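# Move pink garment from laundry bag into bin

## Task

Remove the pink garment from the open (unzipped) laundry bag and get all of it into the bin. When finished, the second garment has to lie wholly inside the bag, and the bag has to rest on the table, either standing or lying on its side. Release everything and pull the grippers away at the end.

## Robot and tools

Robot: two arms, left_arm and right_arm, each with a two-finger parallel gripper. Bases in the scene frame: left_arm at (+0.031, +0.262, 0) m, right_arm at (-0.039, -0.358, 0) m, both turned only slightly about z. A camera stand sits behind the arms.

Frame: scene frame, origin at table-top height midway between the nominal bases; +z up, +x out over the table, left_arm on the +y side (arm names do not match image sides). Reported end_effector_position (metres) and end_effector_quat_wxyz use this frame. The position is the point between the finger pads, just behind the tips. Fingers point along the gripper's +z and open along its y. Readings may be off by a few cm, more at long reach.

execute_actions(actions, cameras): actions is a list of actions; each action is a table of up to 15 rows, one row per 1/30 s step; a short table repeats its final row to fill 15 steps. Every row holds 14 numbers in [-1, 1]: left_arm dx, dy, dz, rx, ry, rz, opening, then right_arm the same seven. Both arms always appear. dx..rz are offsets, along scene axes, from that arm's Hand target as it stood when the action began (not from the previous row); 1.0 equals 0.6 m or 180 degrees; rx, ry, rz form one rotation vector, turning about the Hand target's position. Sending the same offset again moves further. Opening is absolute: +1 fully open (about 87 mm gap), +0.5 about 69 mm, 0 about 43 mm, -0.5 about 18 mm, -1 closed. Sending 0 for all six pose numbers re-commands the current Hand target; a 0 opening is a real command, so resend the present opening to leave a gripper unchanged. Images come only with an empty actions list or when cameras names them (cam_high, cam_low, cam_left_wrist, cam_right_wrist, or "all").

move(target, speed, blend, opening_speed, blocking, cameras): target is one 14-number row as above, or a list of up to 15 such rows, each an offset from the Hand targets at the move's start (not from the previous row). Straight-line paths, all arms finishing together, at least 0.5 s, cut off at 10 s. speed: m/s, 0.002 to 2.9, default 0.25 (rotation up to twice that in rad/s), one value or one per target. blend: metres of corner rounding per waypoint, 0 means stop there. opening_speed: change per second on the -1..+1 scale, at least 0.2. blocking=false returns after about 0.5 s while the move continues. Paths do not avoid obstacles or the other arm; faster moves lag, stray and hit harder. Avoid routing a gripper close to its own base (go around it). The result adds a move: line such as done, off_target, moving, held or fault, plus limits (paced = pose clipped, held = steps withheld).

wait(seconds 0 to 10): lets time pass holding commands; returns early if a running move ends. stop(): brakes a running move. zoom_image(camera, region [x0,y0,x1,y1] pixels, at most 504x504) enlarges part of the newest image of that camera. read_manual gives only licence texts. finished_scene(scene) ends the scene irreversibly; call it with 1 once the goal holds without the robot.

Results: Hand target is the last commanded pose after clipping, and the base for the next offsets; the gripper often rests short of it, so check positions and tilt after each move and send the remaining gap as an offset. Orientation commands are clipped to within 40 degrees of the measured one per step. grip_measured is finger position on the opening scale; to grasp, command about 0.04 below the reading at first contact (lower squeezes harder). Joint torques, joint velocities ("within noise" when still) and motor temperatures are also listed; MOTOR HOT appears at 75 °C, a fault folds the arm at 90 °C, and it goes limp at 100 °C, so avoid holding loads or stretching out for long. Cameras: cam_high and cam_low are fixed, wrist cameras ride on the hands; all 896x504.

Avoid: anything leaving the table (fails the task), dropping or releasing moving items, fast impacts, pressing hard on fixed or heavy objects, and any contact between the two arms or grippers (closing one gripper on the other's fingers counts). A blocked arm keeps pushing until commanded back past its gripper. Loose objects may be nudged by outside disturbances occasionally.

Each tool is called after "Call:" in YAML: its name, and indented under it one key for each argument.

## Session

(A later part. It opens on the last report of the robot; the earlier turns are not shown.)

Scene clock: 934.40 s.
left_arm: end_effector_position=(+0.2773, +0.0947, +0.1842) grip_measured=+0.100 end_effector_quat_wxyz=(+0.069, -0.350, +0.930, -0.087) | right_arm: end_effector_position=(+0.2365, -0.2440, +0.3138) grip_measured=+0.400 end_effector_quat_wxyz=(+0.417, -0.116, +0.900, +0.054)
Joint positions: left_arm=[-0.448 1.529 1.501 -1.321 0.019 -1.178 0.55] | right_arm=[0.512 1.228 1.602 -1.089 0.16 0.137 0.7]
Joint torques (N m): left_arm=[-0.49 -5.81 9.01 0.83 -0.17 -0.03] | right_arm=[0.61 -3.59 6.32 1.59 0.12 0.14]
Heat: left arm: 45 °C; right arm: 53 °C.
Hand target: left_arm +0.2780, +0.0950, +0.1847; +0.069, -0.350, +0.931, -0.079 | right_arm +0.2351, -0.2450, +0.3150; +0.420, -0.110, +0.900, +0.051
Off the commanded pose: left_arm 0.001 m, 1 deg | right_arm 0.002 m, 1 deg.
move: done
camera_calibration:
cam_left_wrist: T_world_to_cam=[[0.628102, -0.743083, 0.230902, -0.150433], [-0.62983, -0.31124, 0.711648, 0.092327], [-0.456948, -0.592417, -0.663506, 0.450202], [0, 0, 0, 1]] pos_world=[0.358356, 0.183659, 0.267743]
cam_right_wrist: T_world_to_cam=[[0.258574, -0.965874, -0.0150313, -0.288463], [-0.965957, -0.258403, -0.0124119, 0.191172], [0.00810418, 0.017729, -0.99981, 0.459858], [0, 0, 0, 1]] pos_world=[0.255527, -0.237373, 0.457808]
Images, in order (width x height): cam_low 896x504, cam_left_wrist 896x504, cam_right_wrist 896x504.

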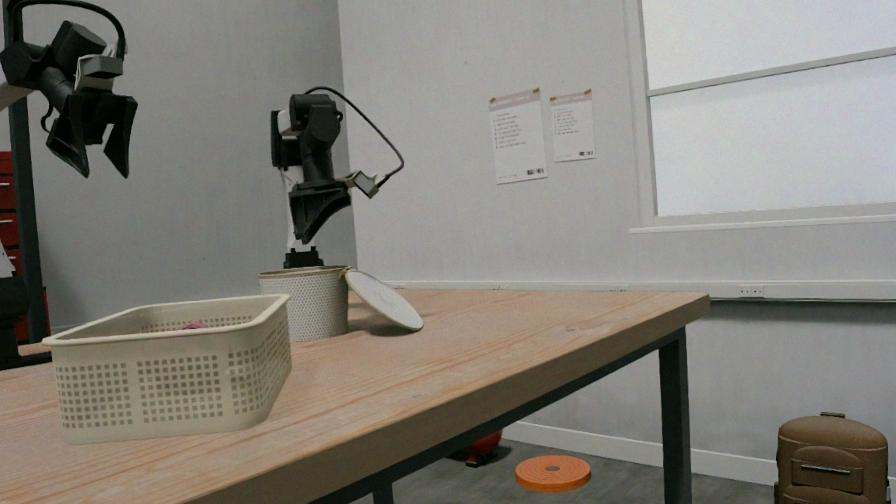

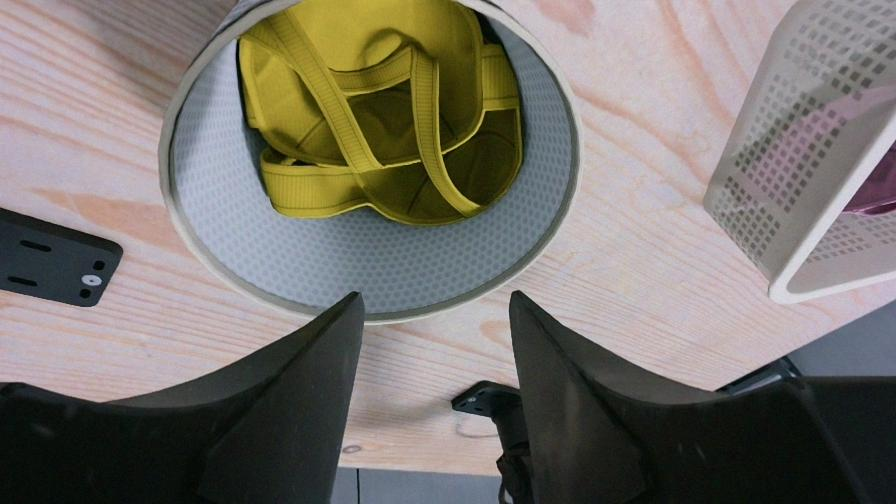

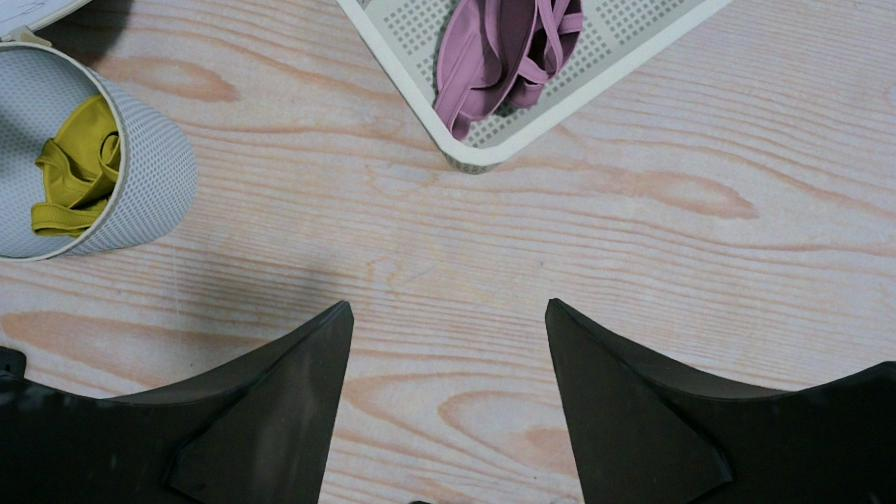

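Call:
move:
  target:
    - [0, 0, 0.22, 0, 0, 0, 0.1, 0, 0, 0, 0, 0, 0, 0.4]
    - [0, 0.3, 0.24, 0, 0, 0, 0.1, 0, 0, 0, 0, 0, 0, 0.4]
  speed: 0.2
  blend: 0.04
  cameras: ["all"]

Scene clock: 942.13 s.
left_arm: end_effector_position=(+0.2835, +0.2784, +0.3262) grip_measured=+0.100 end_effector_quat_wxyz=(+0.262, -0.361, +0.887, -0.121) | right_arm: end_effector_position=(+0.2365, -0.2440, +0.3138) grip_measured=+0.400 end_effector_quat_wxyz=(+0.417, -0.116, +0.900, +0.054)
Joint positions: left_arm=[0.279 1.378 1.922 -1.553 0.174 -0.552 0.55] | right_arm=[0.512 1.228 1.602 -1.089 0.16 0.137 0.7]
Joint torques (N m): left_arm=[-0.24 -4.89 6.68 1.54 0.21 0.19] | right_arm=[0.61 -3.6 6.32 1.59 0.11 0.14]
Motor temperatures (°C): left_arm=[22 28 33 44 24 23 25] | right_arm=[22 50 51 45 25 26 24]
Heat: left arm: 44 °C; right arm: 51 °C.
Hand target: left_arm +0.2779, +0.2750, +0.3288; +0.069, -0.350, +0.931, -0.078 | right_arm +0.2351, -0.2450, +0.3150; +0.420, -0.110, +0.900, +0.051
Off the commanded pose: left_arm 0.007 m, 23 deg | right_arm 0.002 m, 1 deg.
joint sent to its limit (left arm) — joint 4 (wrist pitch), lower limit. The joint targets are off in orientation, not in position.
move: off_target (left_arm)
camera_calibration:
cam_left_wrist: T_world_to_cam=[[0.559037, -0.715502, 0.41897, -0.100029], [-0.820712, -0.405637, 0.402356, 0.233636], [-0.117937, -0.568785, -0.813987, 0.602376], [0, 0, 0, 1]] pos_world=[0.31871, 0.365823, 0.43823]
cam_right_wrist: T_world_to_cam=[[0.258574, -0.965874, -0.0150313, -0.288463], [-0.965957, -0.258403, -0.0124119, 0.191172], [0.00810418, 0.017729, -0.99981, 0.459858], [0, 0, 0, 1]] pos_world=[0.255527, -0.237373, 0.457808]

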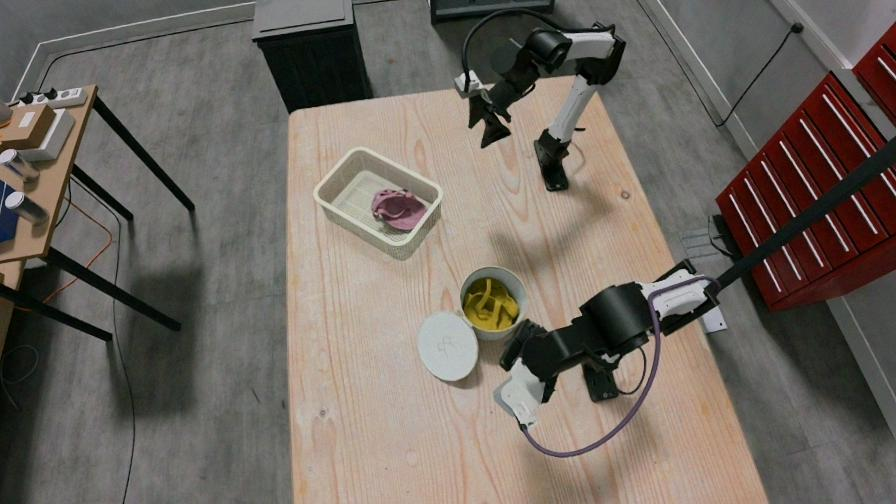

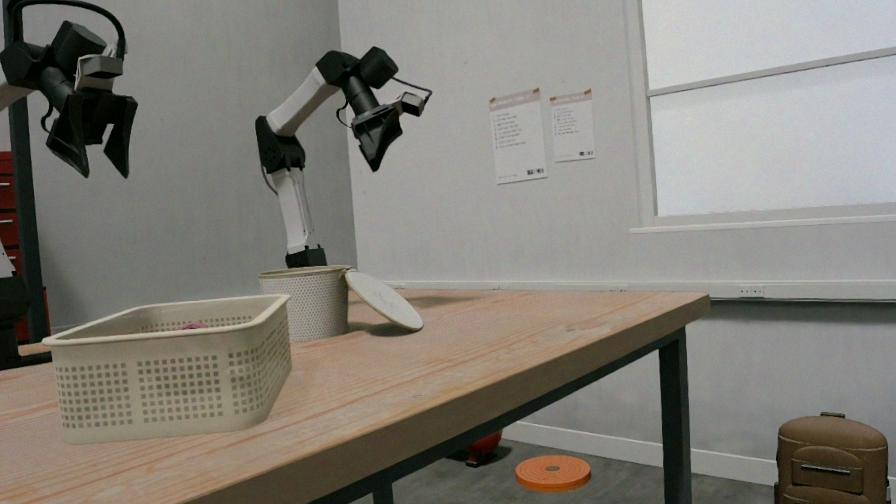

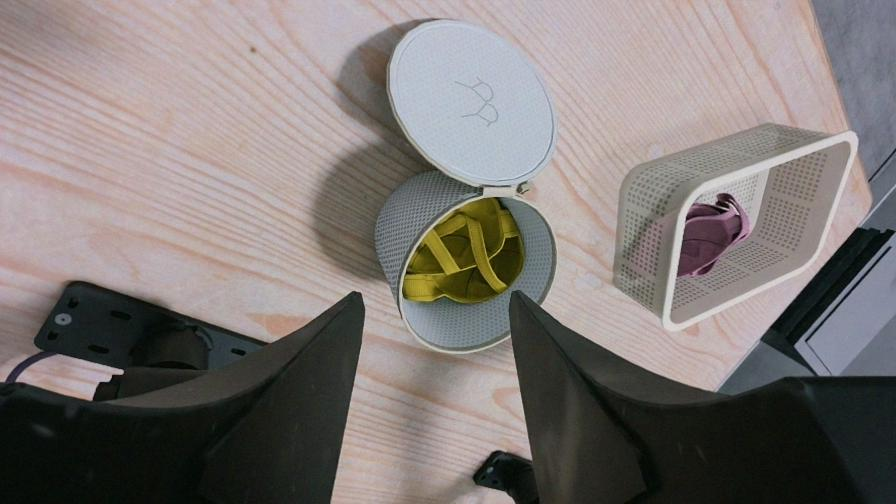

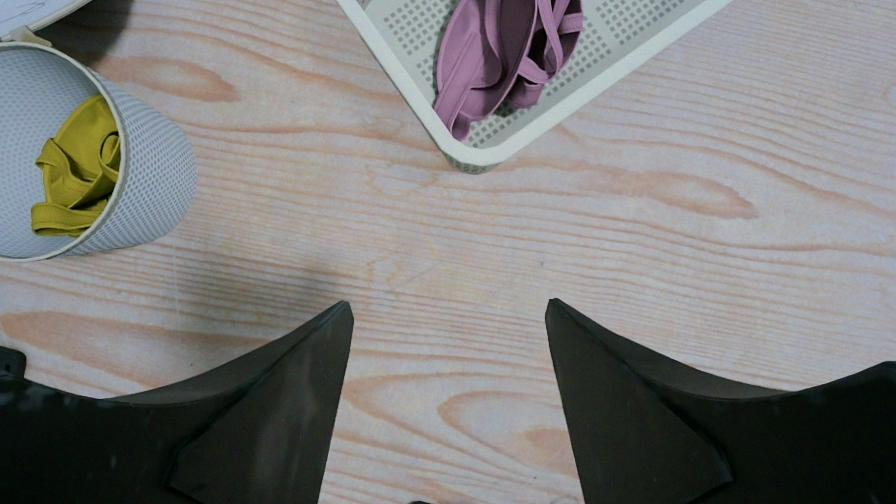

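Call:
finished_scene:
  scene: 1

The scene is finished: the task was done.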